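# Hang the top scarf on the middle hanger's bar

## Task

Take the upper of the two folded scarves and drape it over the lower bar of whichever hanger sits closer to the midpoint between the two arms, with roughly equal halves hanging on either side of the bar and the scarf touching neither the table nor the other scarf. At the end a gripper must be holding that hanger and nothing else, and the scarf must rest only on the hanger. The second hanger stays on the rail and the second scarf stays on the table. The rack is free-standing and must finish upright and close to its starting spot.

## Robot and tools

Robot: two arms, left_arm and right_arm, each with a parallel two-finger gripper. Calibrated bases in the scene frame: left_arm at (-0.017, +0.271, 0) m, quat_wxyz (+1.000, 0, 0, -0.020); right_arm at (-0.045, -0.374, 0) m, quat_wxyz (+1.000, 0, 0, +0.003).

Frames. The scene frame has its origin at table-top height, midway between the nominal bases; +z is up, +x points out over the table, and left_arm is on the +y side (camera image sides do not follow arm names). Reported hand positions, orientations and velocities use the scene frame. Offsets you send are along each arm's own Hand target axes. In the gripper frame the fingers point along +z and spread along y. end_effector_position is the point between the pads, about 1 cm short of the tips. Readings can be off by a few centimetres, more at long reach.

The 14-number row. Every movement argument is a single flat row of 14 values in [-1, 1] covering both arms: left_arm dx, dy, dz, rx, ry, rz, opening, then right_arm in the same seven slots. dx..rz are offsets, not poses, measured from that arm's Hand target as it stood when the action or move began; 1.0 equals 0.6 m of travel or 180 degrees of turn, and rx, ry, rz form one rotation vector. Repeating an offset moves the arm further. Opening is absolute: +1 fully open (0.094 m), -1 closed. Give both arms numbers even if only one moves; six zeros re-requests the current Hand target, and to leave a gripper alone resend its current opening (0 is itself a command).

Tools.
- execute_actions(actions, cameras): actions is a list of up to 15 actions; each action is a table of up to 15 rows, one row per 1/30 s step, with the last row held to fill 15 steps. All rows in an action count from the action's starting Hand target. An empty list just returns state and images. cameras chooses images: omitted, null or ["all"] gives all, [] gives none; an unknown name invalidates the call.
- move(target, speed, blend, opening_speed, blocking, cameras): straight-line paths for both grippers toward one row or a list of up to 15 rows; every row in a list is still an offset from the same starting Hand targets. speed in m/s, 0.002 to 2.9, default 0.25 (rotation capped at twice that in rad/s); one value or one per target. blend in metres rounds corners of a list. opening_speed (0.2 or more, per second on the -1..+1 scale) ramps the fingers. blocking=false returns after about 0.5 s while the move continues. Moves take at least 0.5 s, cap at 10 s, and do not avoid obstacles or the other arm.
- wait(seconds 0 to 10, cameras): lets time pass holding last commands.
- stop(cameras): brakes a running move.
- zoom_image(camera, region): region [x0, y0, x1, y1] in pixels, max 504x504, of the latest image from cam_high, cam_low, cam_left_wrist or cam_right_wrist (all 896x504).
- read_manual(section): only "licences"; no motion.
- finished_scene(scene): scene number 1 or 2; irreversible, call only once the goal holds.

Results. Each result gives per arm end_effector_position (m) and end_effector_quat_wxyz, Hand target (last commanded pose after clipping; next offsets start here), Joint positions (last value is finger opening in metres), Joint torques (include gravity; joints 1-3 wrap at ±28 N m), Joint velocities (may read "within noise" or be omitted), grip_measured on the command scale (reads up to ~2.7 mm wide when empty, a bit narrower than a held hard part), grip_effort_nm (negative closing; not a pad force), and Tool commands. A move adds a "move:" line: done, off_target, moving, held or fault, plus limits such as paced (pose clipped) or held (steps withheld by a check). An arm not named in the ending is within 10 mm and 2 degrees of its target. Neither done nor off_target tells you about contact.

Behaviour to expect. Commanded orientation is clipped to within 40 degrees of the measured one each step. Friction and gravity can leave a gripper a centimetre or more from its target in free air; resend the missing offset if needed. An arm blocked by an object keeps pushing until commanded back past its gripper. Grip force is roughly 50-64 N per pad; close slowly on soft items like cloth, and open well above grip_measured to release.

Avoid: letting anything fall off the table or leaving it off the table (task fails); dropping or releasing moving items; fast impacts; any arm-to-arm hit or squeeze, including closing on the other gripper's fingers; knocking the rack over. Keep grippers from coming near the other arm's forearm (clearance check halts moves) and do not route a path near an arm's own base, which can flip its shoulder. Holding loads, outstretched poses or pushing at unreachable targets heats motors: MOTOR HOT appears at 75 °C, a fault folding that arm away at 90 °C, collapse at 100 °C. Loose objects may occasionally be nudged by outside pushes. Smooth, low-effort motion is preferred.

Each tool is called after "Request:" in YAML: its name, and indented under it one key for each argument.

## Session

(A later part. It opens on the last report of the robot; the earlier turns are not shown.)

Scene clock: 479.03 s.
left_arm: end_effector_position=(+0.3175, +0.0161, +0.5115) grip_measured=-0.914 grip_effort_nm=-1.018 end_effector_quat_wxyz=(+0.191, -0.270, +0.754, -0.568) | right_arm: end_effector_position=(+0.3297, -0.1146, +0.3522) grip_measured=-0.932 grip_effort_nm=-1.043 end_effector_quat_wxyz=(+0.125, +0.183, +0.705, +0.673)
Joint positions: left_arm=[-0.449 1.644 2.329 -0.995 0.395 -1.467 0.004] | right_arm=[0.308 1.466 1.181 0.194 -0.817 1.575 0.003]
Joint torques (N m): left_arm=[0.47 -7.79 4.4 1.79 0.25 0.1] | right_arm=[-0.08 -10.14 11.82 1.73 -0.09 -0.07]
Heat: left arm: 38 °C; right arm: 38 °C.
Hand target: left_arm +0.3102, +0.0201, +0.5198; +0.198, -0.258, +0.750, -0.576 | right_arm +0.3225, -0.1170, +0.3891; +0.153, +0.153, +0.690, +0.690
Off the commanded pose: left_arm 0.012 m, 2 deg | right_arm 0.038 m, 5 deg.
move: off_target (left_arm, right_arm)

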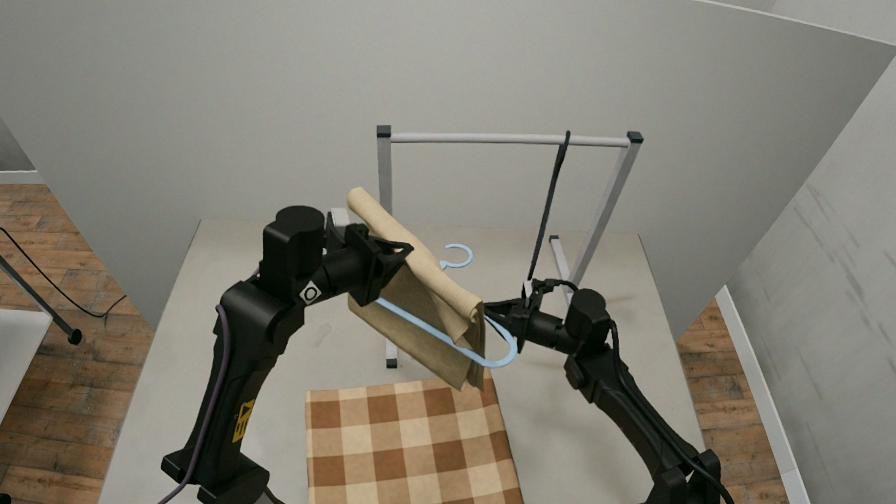

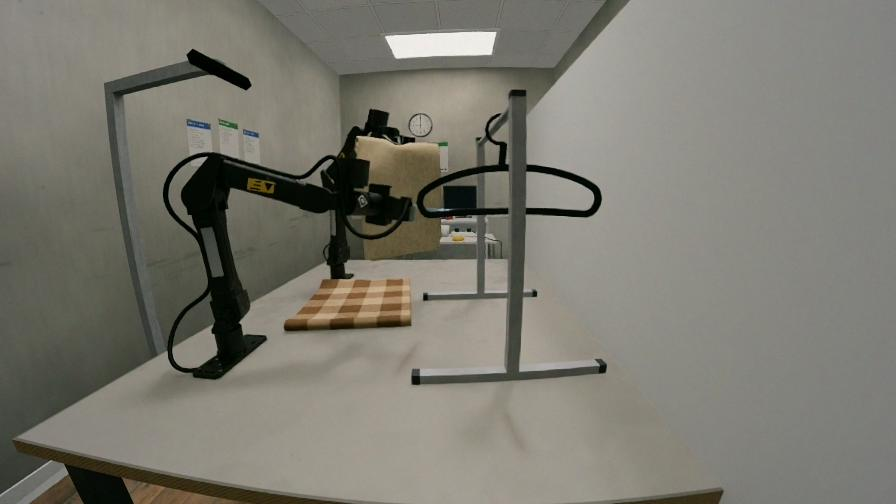

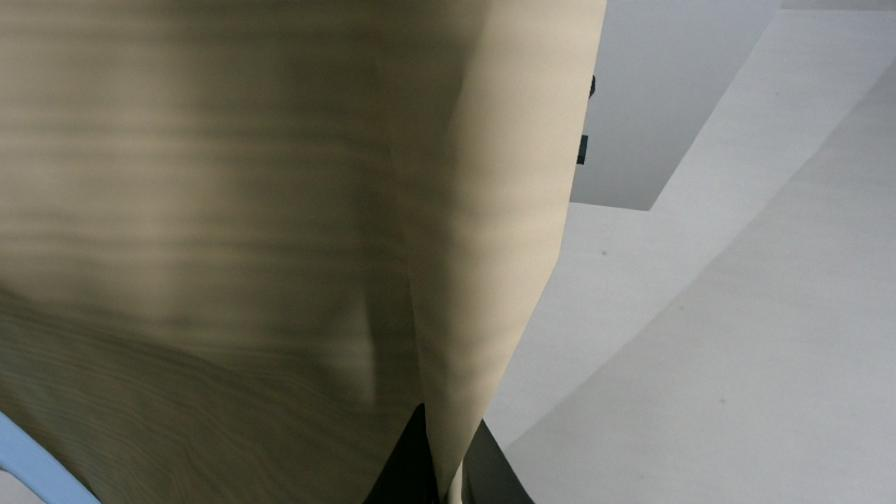

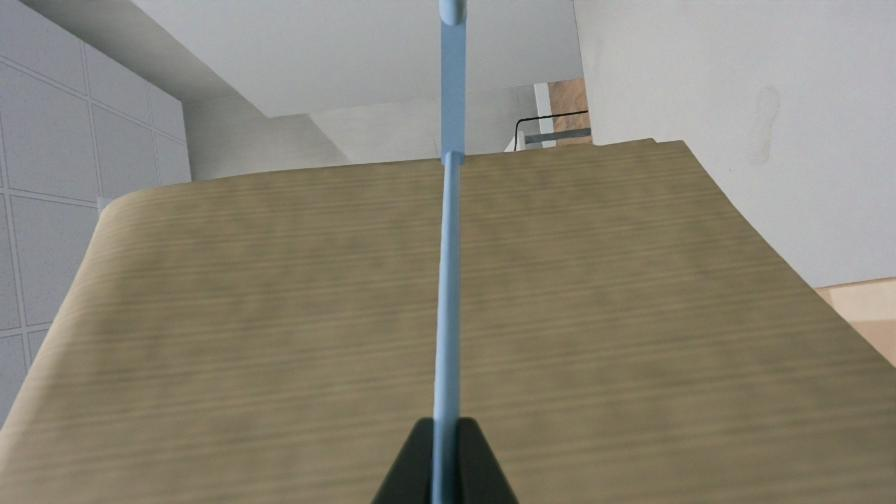

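Request:
move:
  target: [-0.0251,0.0223,-0.0833,0,0,0,-1, 0.0655,0,0.0614,0,0,0,-0.95]
  speed: 0.06

Request:
zoom_image:
  camera: "cam_high"
  region: [320, 170, 600, 460]

Request:
zoom_image:
  camera: "cam_low"
  region: [310, 100, 510, 300]

Scene clock: 482.97 s.
left_arm: end_effector_position=(+0.2967, +0.0686, +0.5152) grip_measured=-0.914 grip_effort_nm=-1.018 end_effector_quat_wxyz=(+0.194, -0.270, +0.751, -0.570) | right_arm: end_effector_position=(+0.3082, -0.0657, +0.3501) grip_measured=-0.932 grip_effort_nm=-1.048 end_effector_quat_wxyz=(+0.126, +0.179, +0.710, +0.669)
Joint positions: left_arm=[-0.282 1.508 2.214 -1.033 0.551 -1.413 0.004] | right_arm=[0.476 1.466 1.181 0.193 -0.654 1.575 0.003]
Joint torques (N m): left_arm=[0.46 -5.89 4.23 1.7 0.32 0.09] | right_arm=[0.5 -9.98 12.12 1.76 -0.01 -0.05]
Heat: left arm: 38 °C; right arm: 39 °C.
Hand target: left_arm +0.2903, +0.0701, +0.5198; +0.198, -0.258, +0.750, -0.576 | right_arm +0.3025, -0.0671, +0.3890; +0.153, +0.153, +0.690, +0.690
Off the commanded pose: left_arm 0.008 m, 2 deg | right_arm 0.039 m, 5 deg.
move: off_target (right_arm)

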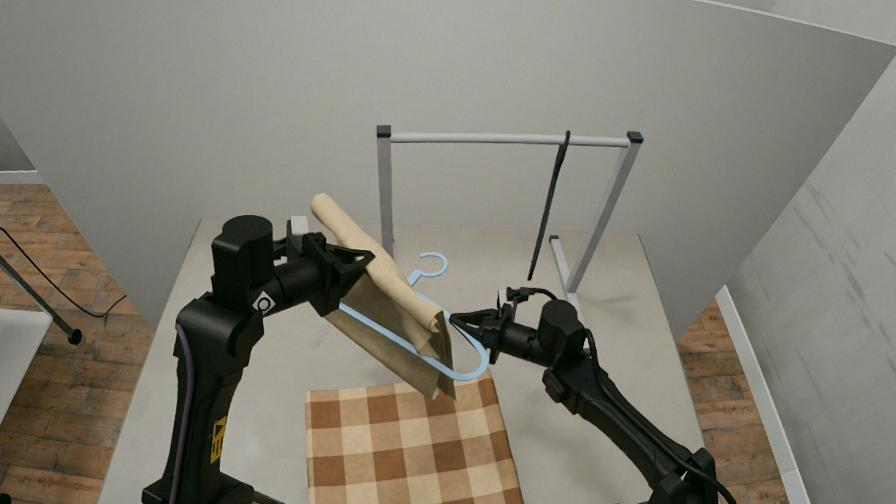

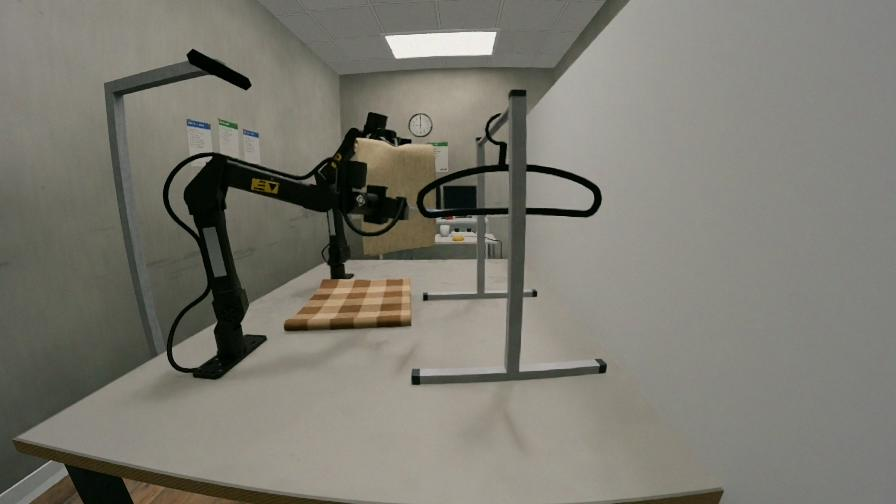

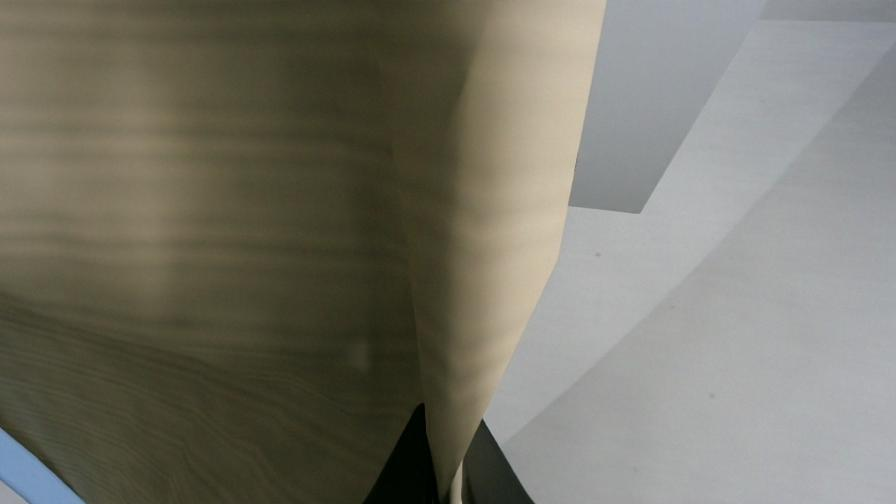

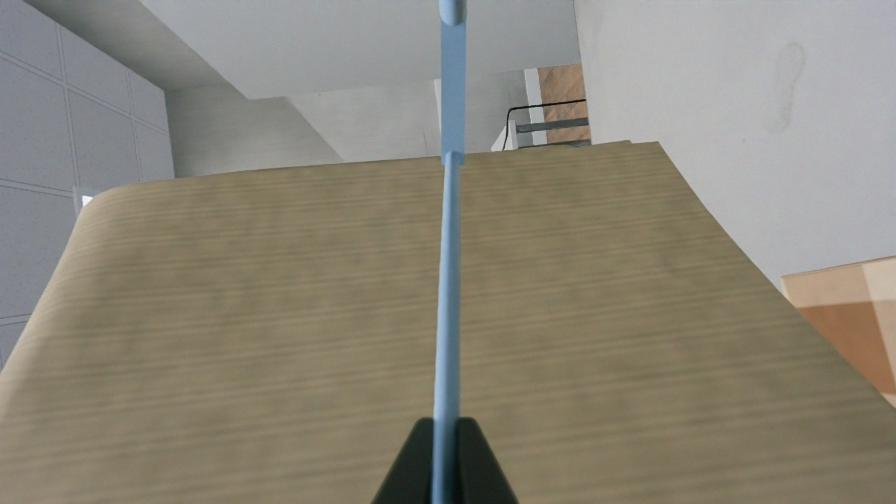

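Scaled by 1.738.

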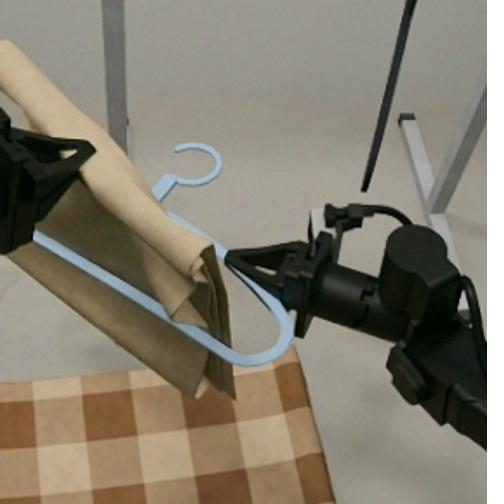

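Scaled by 2.520.

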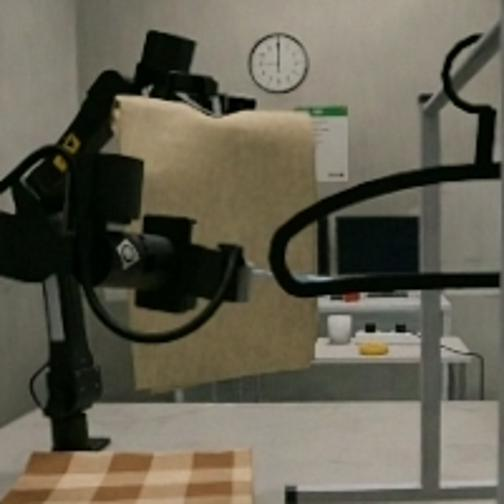

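Request:
move:
  target:
    - [0,0,0,0,0,0,-1, 0,0.1158,0,-0.0218,-0.0058,-0.1666,-0.95]
    - [0,0,0,0,0,0,-1, 0,0.1817,0,-0.0202,-0.0117,-0.3330,-0.95]
  speed: 0.08
  blend: 0.02

Request:
zoom_image:
  camera: "cam_high"
  region: [280, 170, 560, 460]

Request:
zoom_image:
  camera: "cam_low"
  region: [310, 100, 510, 300]

Scene clock: 493.87 s.
left_arm: end_effector_position=(+0.2965, +0.0685, +0.5150) grip_measured=-0.914 grip_effort_nm=-1.013 end_effector_quat_wxyz=(+0.194, -0.270, +0.751, -0.570) | right_arm: end_effector_position=(+0.3042, -0.0691, +0.4777) grip_measured=-0.932 grip_effort_nm=-1.057 end_effector_quat_wxyz=(+0.474, -0.192, +0.670, +0.538)
Joint positions: left_arm=[-0.282 1.508 2.214 -1.034 0.552 -1.411 0.004] | right_arm=[0.476 1.5 1.616 -0.08 -0.646 0.59 0.003]
Joint torques (N m): left_arm=[0.46 -5.86 4.25 1.72 0.31 0.1] | right_arm=[0.58 -6.28 11.97 1.72 0.03 -0.14]
Heat: left arm: 37 °C; right arm: 38 °C.
Hand target: left_arm +0.2903, +0.0701, +0.5198; +0.198, -0.258, +0.750, -0.576 | right_arm +0.3025, -0.0671, +0.4981; +0.494, -0.205, +0.651, +0.539
Off the commanded pose: left_arm 0.008 m, 2 deg | right_arm 0.021 m, 3 deg.
move: off_target (right_arm)

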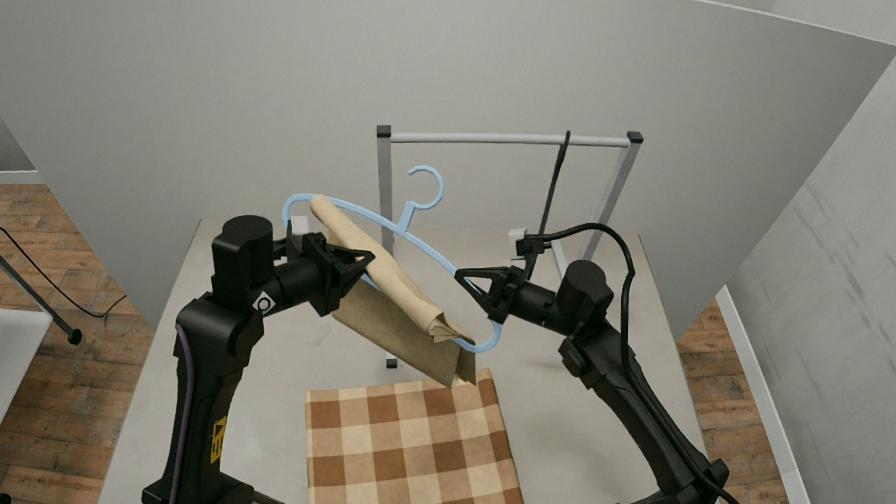

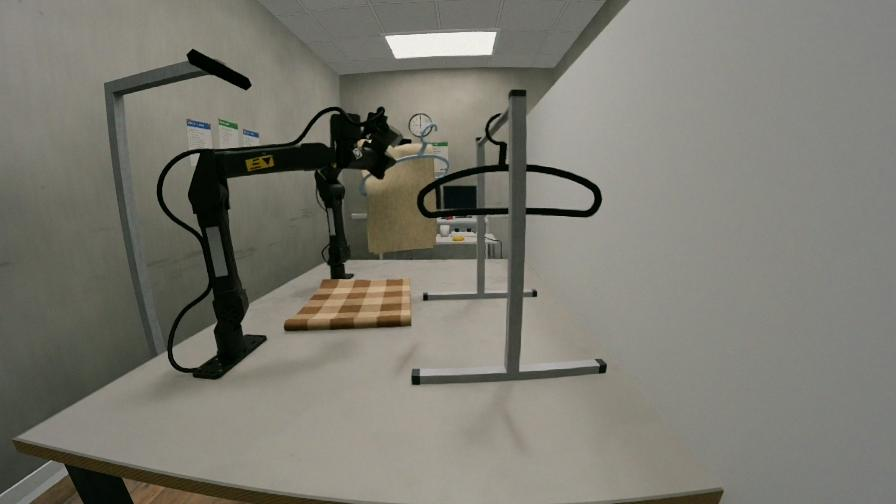

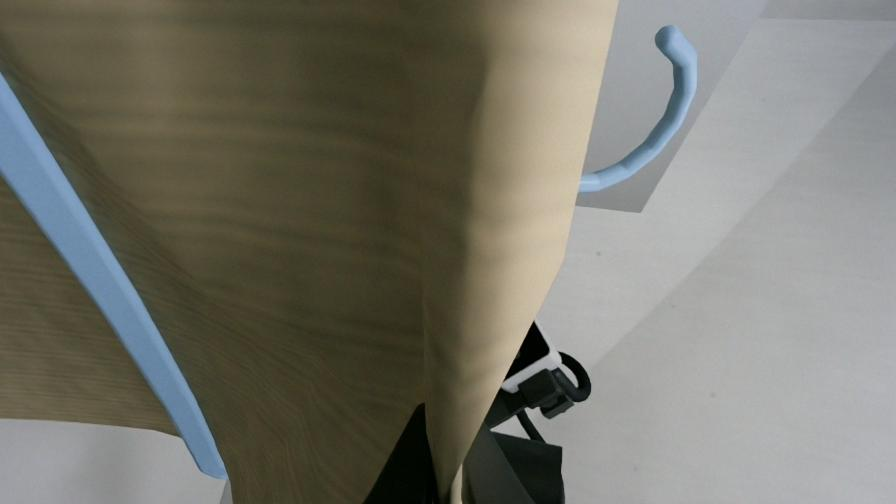

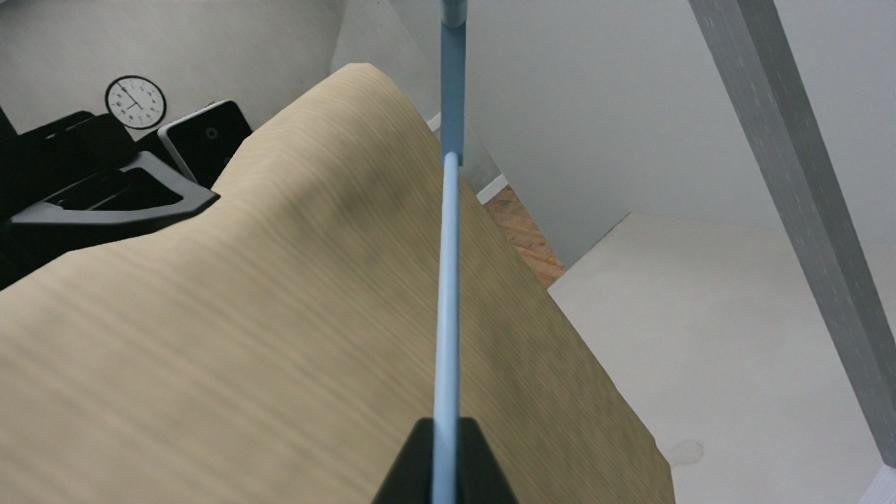

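Scaled by 1.738.

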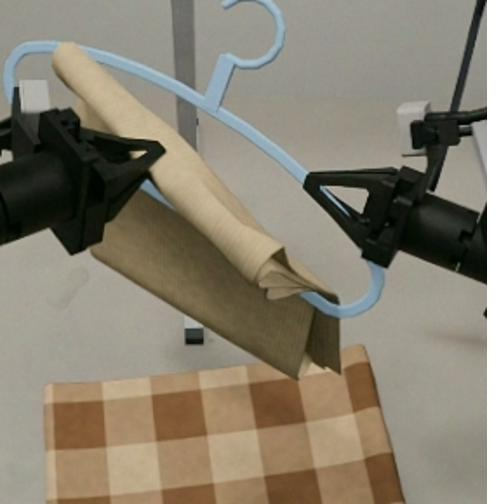

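Scaled by 2.520.

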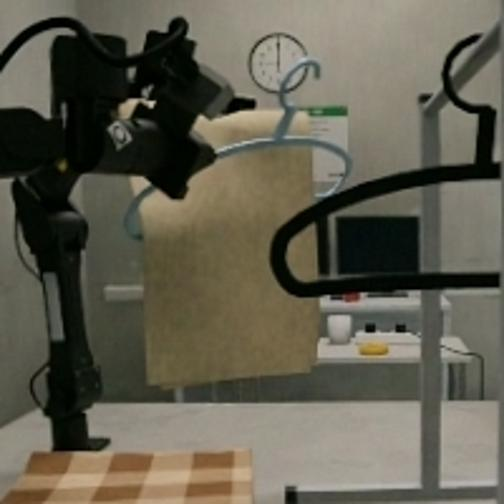

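Request:
move:
  target: [0,0,0,0,0,0,-1, -0.0058,0.0033,0,0,0,-0.1667,-0.95]
  speed: 0.08

Request:
zoom_image:
  camera: "cam_high"
  region: [280, 150, 560, 440]

Request:
zoom_image:
  camera: "cam_low"
  region: [310, 80, 510, 280]

Scene clock: 498.37 s.
left_arm: end_effector_position=(+0.2965, +0.0685, +0.5150) grip_measured=-0.914 grip_effort_nm=-1.013 end_effector_quat_wxyz=(+0.194, -0.270, +0.751, -0.570) | right_arm: end_effector_position=(+0.3043, -0.0691, +0.4804) grip_measured=-0.932 grip_effort_nm=-1.043 end_effector_quat_wxyz=(+0.597, -0.360, +0.598, +0.397)
Joint positions: left_arm=[-0.282 1.508 2.214 -1.034 0.552 -1.411 0.004] | right_arm=[0.476 1.505 1.635 -0.097 -0.646 0.065 0.003]
Joint torques (N m): left_arm=[0.49 -5.89 4.23 1.72 0.31 0.09] | right_arm=[0.53 -6.27 12.22 1.78 0.02 -0.13]
Heat: left arm: 37 °C; right arm: 38 °C.
Hand target: left_arm +0.2903, +0.0701, +0.5198; +0.198, -0.258, +0.750, -0.576 | right_arm +0.3025, -0.0673, +0.5020; +0.617, -0.366, +0.575, +0.393
Off the commanded pose: left_arm 0.008 m, 2 deg | right_arm 0.022 m, 4 deg.
move: off_target (right_arm)

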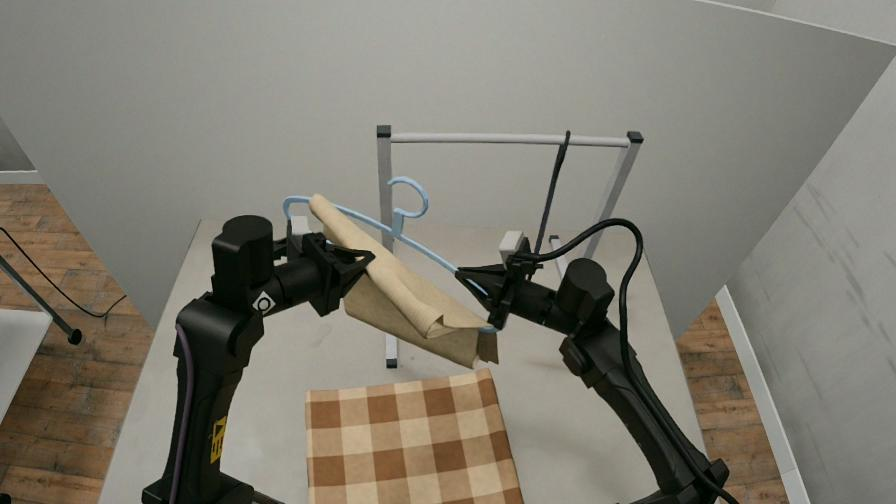

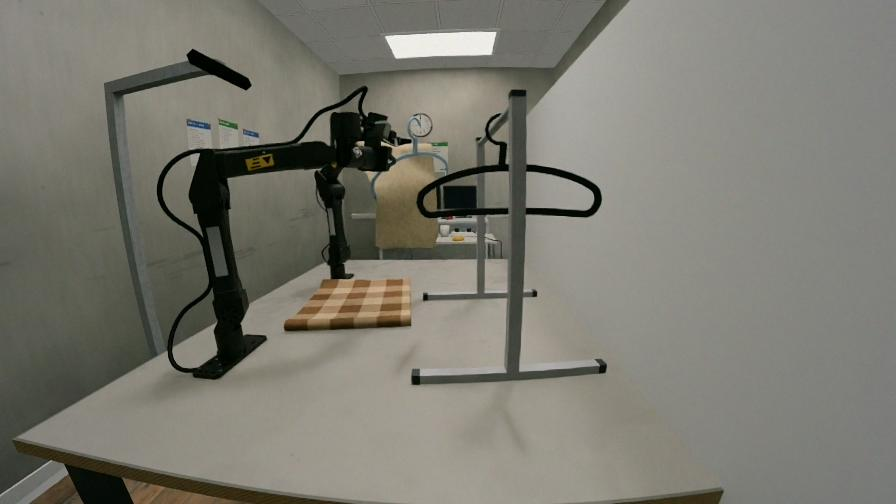

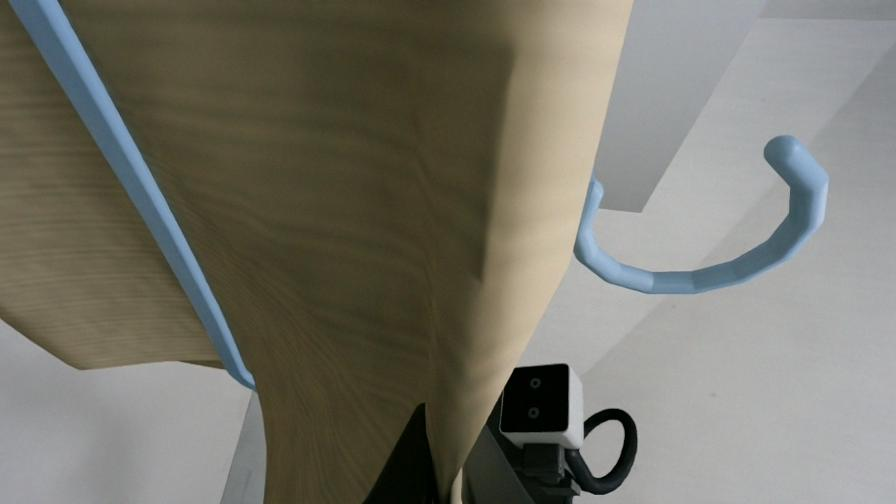

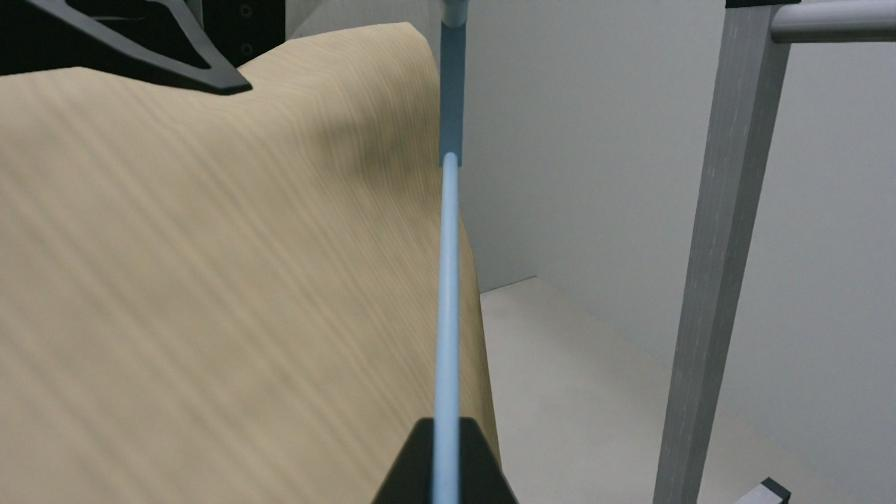

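Scaled by 1.738.

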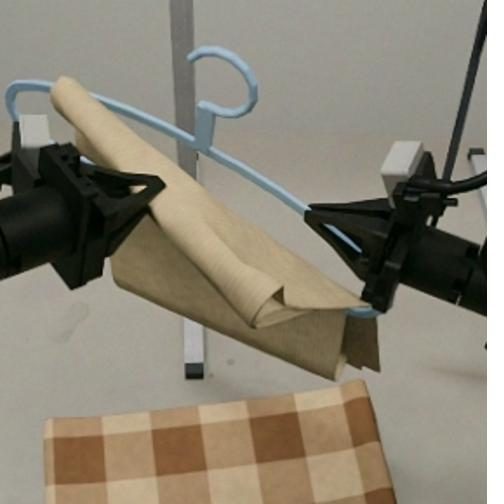

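Scaled by 2.520.

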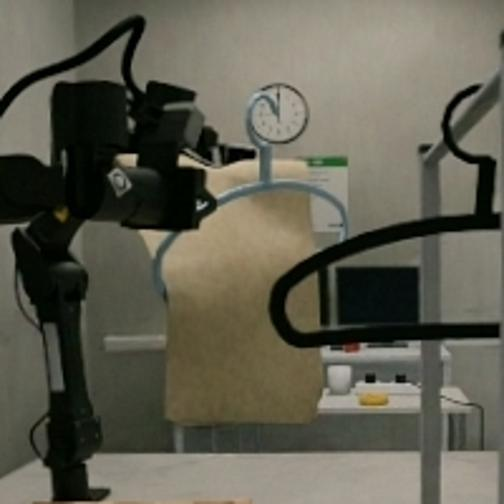

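Request:
move:
  target: [0,0,0,0,0,0,-1, -0.008,0,0,0,0.0583,0,-0.95]
  speed: 0.08

Request:
zoom_image:
  camera: "cam_high"
  region: [280, 150, 560, 440]

Request:
zoom_image:
  camera: "cam_low"
  region: [310, 80, 510, 280]

Scene clock: 502.07 s.
left_arm: end_effector_position=(+0.2965, +0.0685, +0.5150) grip_measured=-0.914 grip_effort_nm=-1.018 end_effector_quat_wxyz=(+0.194, -0.270, +0.751, -0.570) | right_arm: end_effector_position=(+0.3030, -0.0697, +0.4907) grip_measured=-0.932 grip_effort_nm=-1.043 end_effector_quat_wxyz=(+0.543, -0.395, +0.647, +0.362)
Joint positions: left_arm=[-0.282 1.508 2.214 -1.034 0.552 -1.411 0.004] | right_arm=[0.476 1.63 2.017 -0.574 -0.646 -0.073 0.003]
Joint torques (N m): left_arm=[0.44 -5.87 4.23 1.73 0.31 0.08] | right_arm=[0.59 -6.79 10.8 1.83 -0.02 -0.11]
Heat: left arm: 37 °C; right arm: 37 °C.
Hand target: left_arm +0.2903, +0.0701, +0.5198; +0.198, -0.258, +0.750, -0.576 | right_arm +0.3023, -0.0677, +0.5070; +0.562, -0.400, +0.629, +0.358
Off the commanded pose: left_arm 0.008 m, 2 deg | right_arm 0.016 m, 3 deg.
move: off_target (right_arm)

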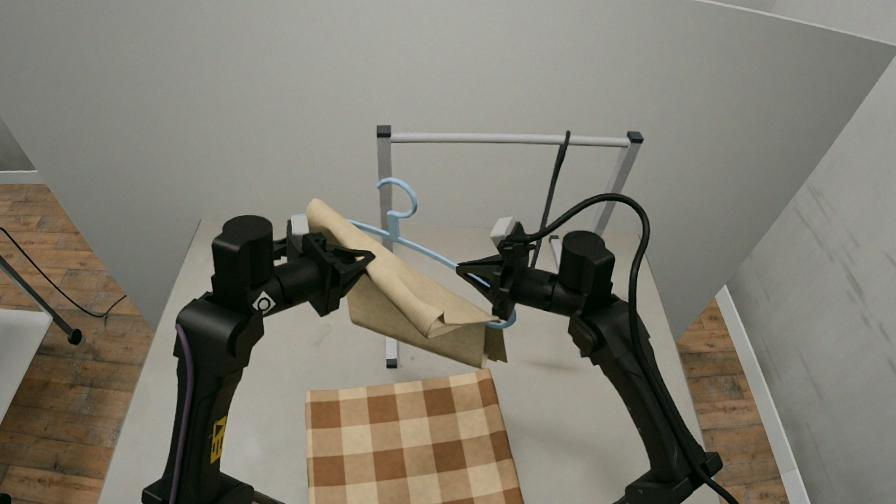

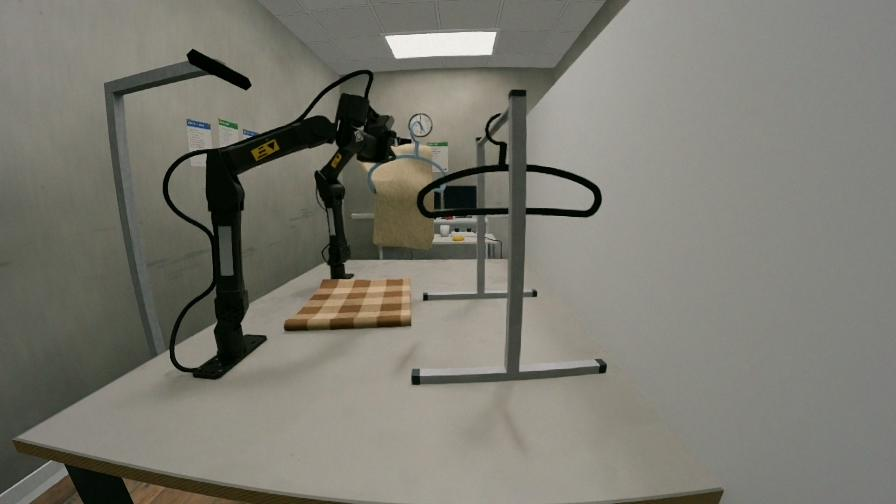

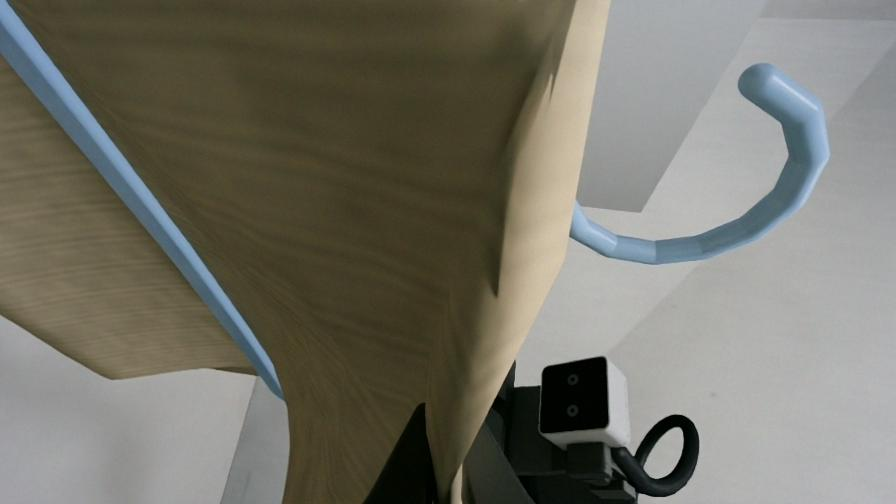

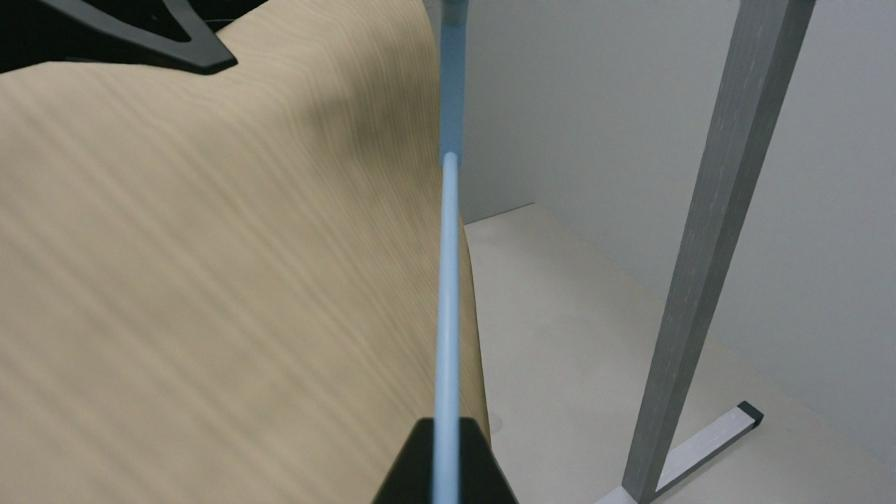

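Scaled by 1.738.

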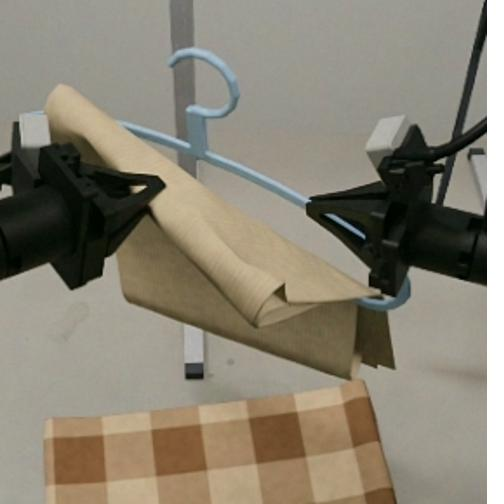

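Scaled by 2.520.

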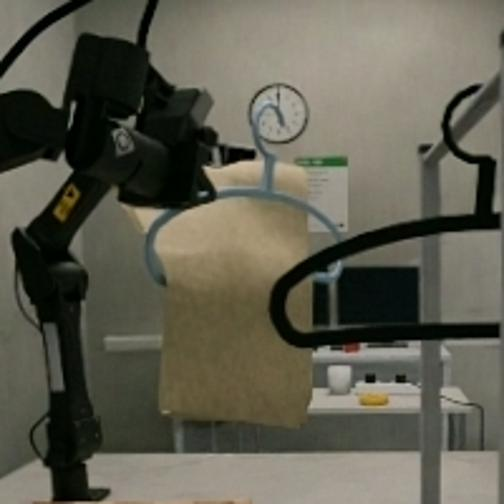

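Request:
move:
  target: [0,0,0,0,0,0,-1, 0,0,0,0.0717,0,0.0082,-0.95]
  speed: 0.08

Request:
zoom_image:
  camera: "cam_high"
  region: [280, 150, 560, 440]

Request:
zoom_image:
  camera: "cam_low"
  region: [310, 80, 510, 280]

Scene clock: 508.43 s.
left_arm: end_effector_position=(+0.2965, +0.0685, +0.5150) grip_measured=-0.914 grip_effort_nm=-1.013 end_effector_quat_wxyz=(+0.194, -0.270, +0.751, -0.570) | right_arm: end_effector_position=(+0.3117, -0.0604, +0.4841) grip_measured=-0.932 grip_effort_nm=-1.053 end_effector_quat_wxyz=(+0.570, -0.334, +0.691, +0.292)
Joint positions: left_arm=[-0.282 1.508 2.214 -1.034 0.552 -1.411 0.004] | right_arm=[0.597 1.61 1.991 -0.57 -0.317 -0.037 0.003]
Joint torques (N m): left_arm=[0.46 -5.89 4.26 1.72 0.32 0.08] | right_arm=[0.54 -11.12 5.87 2.08 0.11 0.01]
Heat: left arm: 37 °C; right arm: 37 °C.
Hand target: left_arm +0.2903, +0.0701, +0.5198; +0.198, -0.258, +0.750, -0.576 | right_arm +0.3022, -0.0675, +0.5069; +0.598, -0.327, +0.671, +0.292
Off the commanded pose: left_arm 0.008 m, 2 deg | right_arm 0.026 m, 4 deg.
move: off_target (right_arm)

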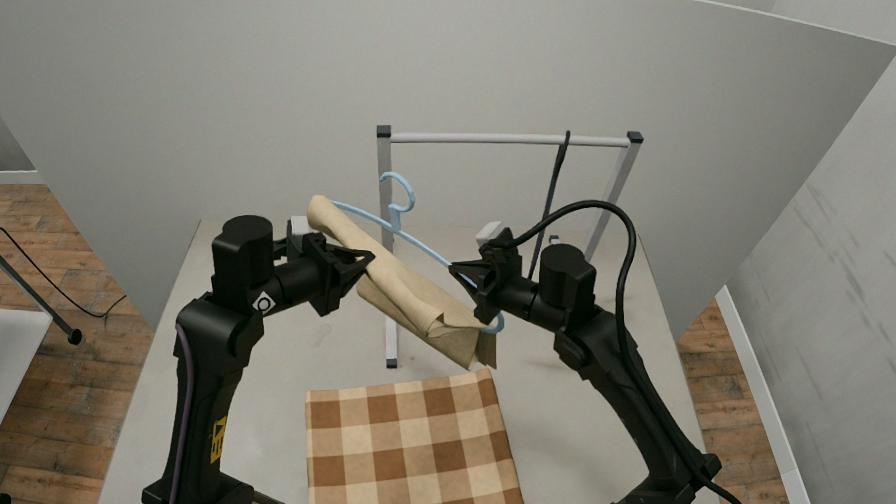

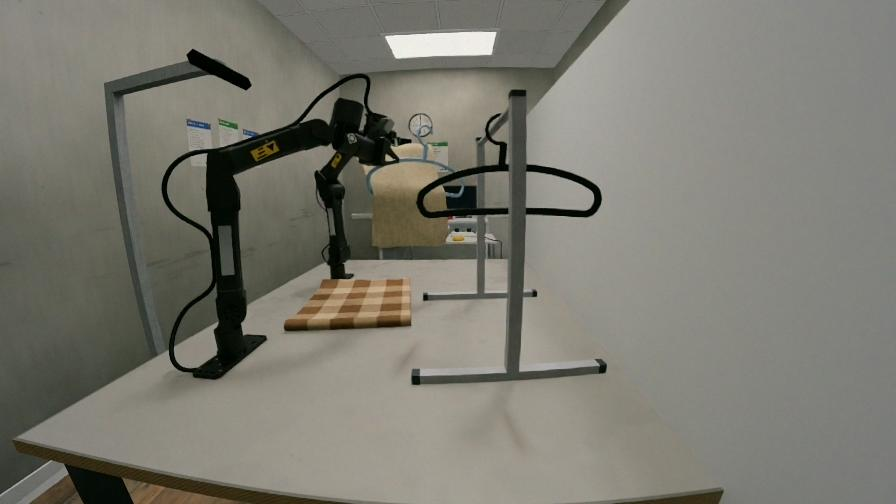

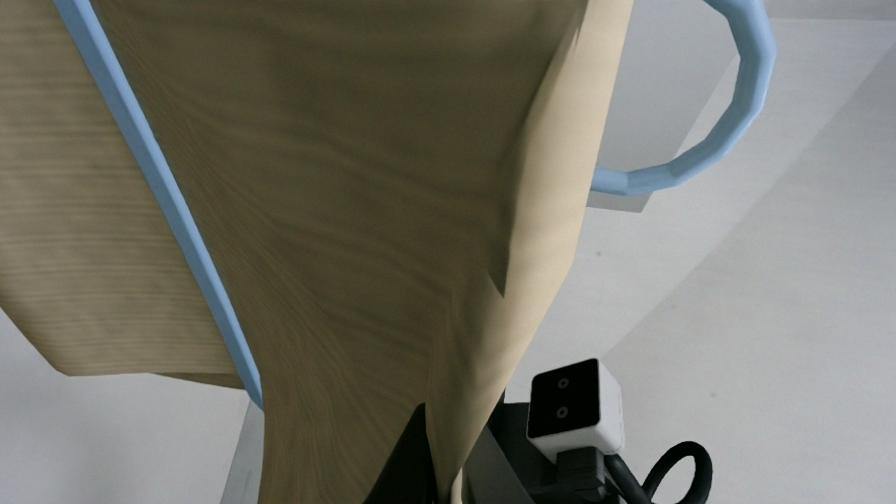

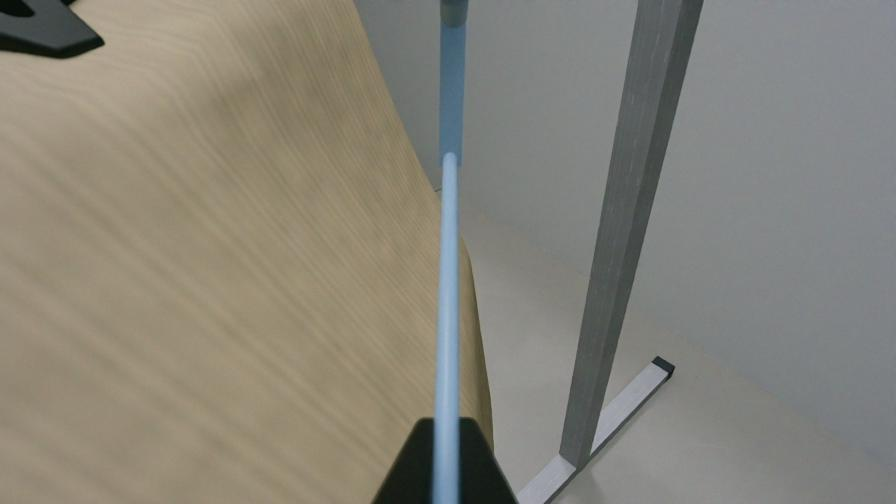

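Scaled by 1.738.

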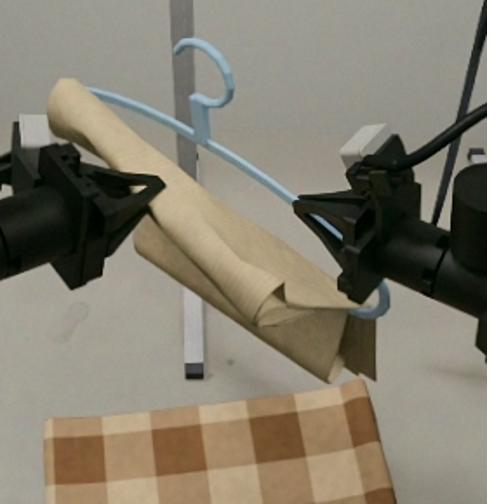

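Scaled by 2.520.

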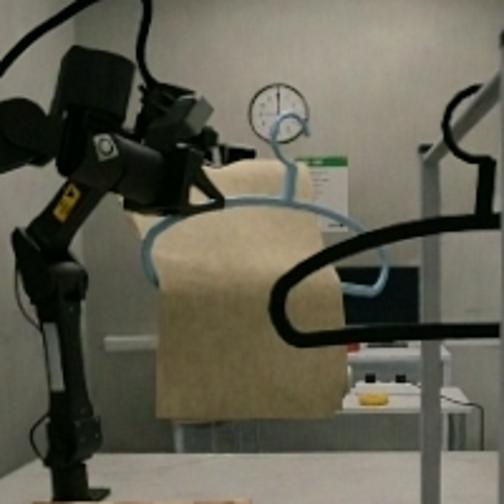

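Request:
move:
  target: [-0.0322,0.0345,0,0,0,0,-1, 0.0038,0,-0.0331,0,0,0,-0.95]
  speed: 0.06
  cameras: ["cam_low","cam_high"]

Request:
zoom_image:
  camera: "cam_low"
  region: [310, 80, 510, 280]

Scene clock: 512.33 s.
left_arm: end_effector_position=(+0.3095, +0.0854, +0.4917) grip_measured=-0.914 grip_effort_nm=-1.018 end_effector_quat_wxyz=(+0.190, -0.275, +0.753, -0.566) | right_arm: end_effector_position=(+0.2958, -0.0731, +0.4884) grip_measured=-0.932 grip_effort_nm=-1.048 end_effector_quat_wxyz=(+0.574, -0.333, +0.688, +0.293)
Joint positions: left_arm=[-0.195 1.459 2.053 -0.956 0.63 -1.378 0.004] | right_arm=[0.592 1.536 1.926 -0.569 -0.32 -0.037 0.003]
Joint torques (N m): left_arm=[0.46 -6.24 4.68 1.8 0.35 0.1] | right_arm=[-0.94 -9.95 5.82 2.04 0.01 -0.03]
Heat: left arm: 37 °C; right arm: 38 °C.
Hand target: left_arm +0.3022, +0.0862, +0.4997; +0.198, -0.258, +0.750, -0.576 | right_arm +0.2900, -0.0834, +0.5069; +0.598, -0.327, +0.671, +0.292
Off the commanded pose: left_arm 0.011 m, 2 deg | right_arm 0.022 m, 3 deg.
move: off_target (left_arm, right_arm)
Images, in order (width x height): cam_high 896x504, cam_low 896x504.

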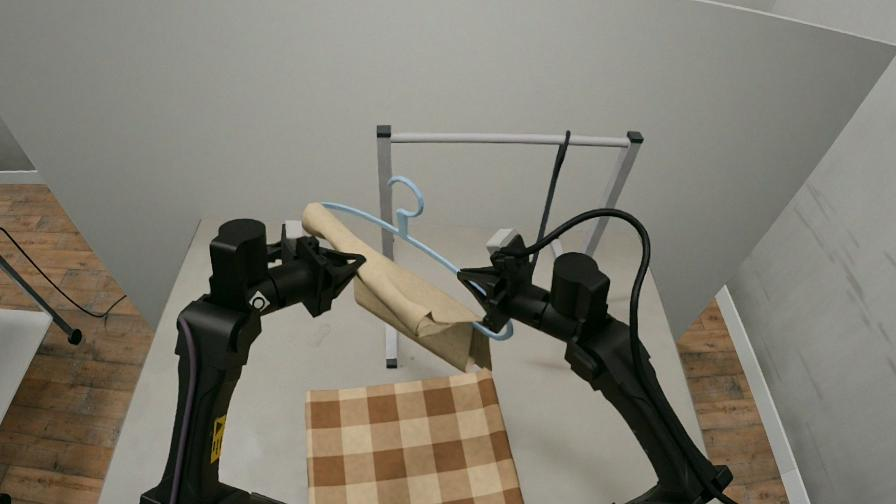

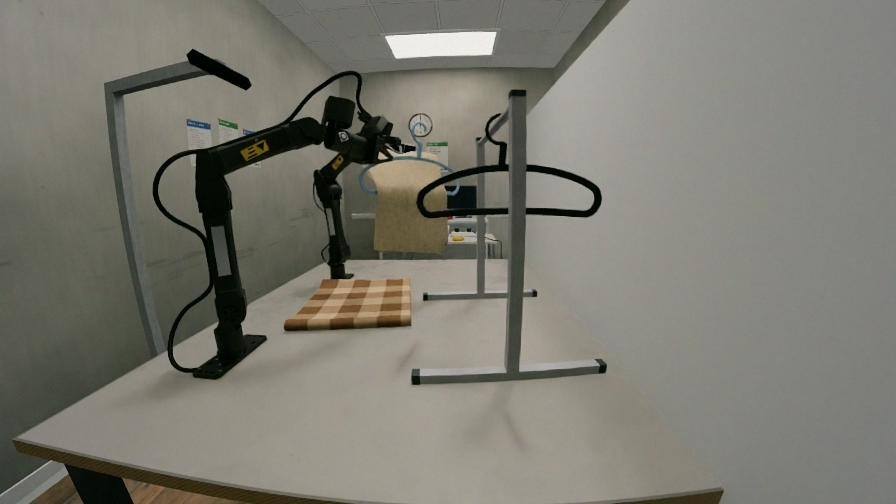

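Scaled by 2.520.

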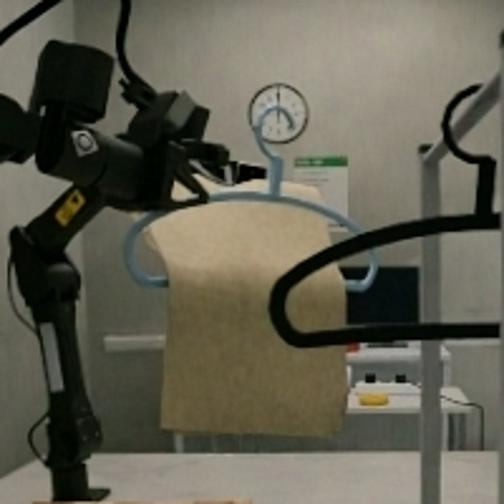

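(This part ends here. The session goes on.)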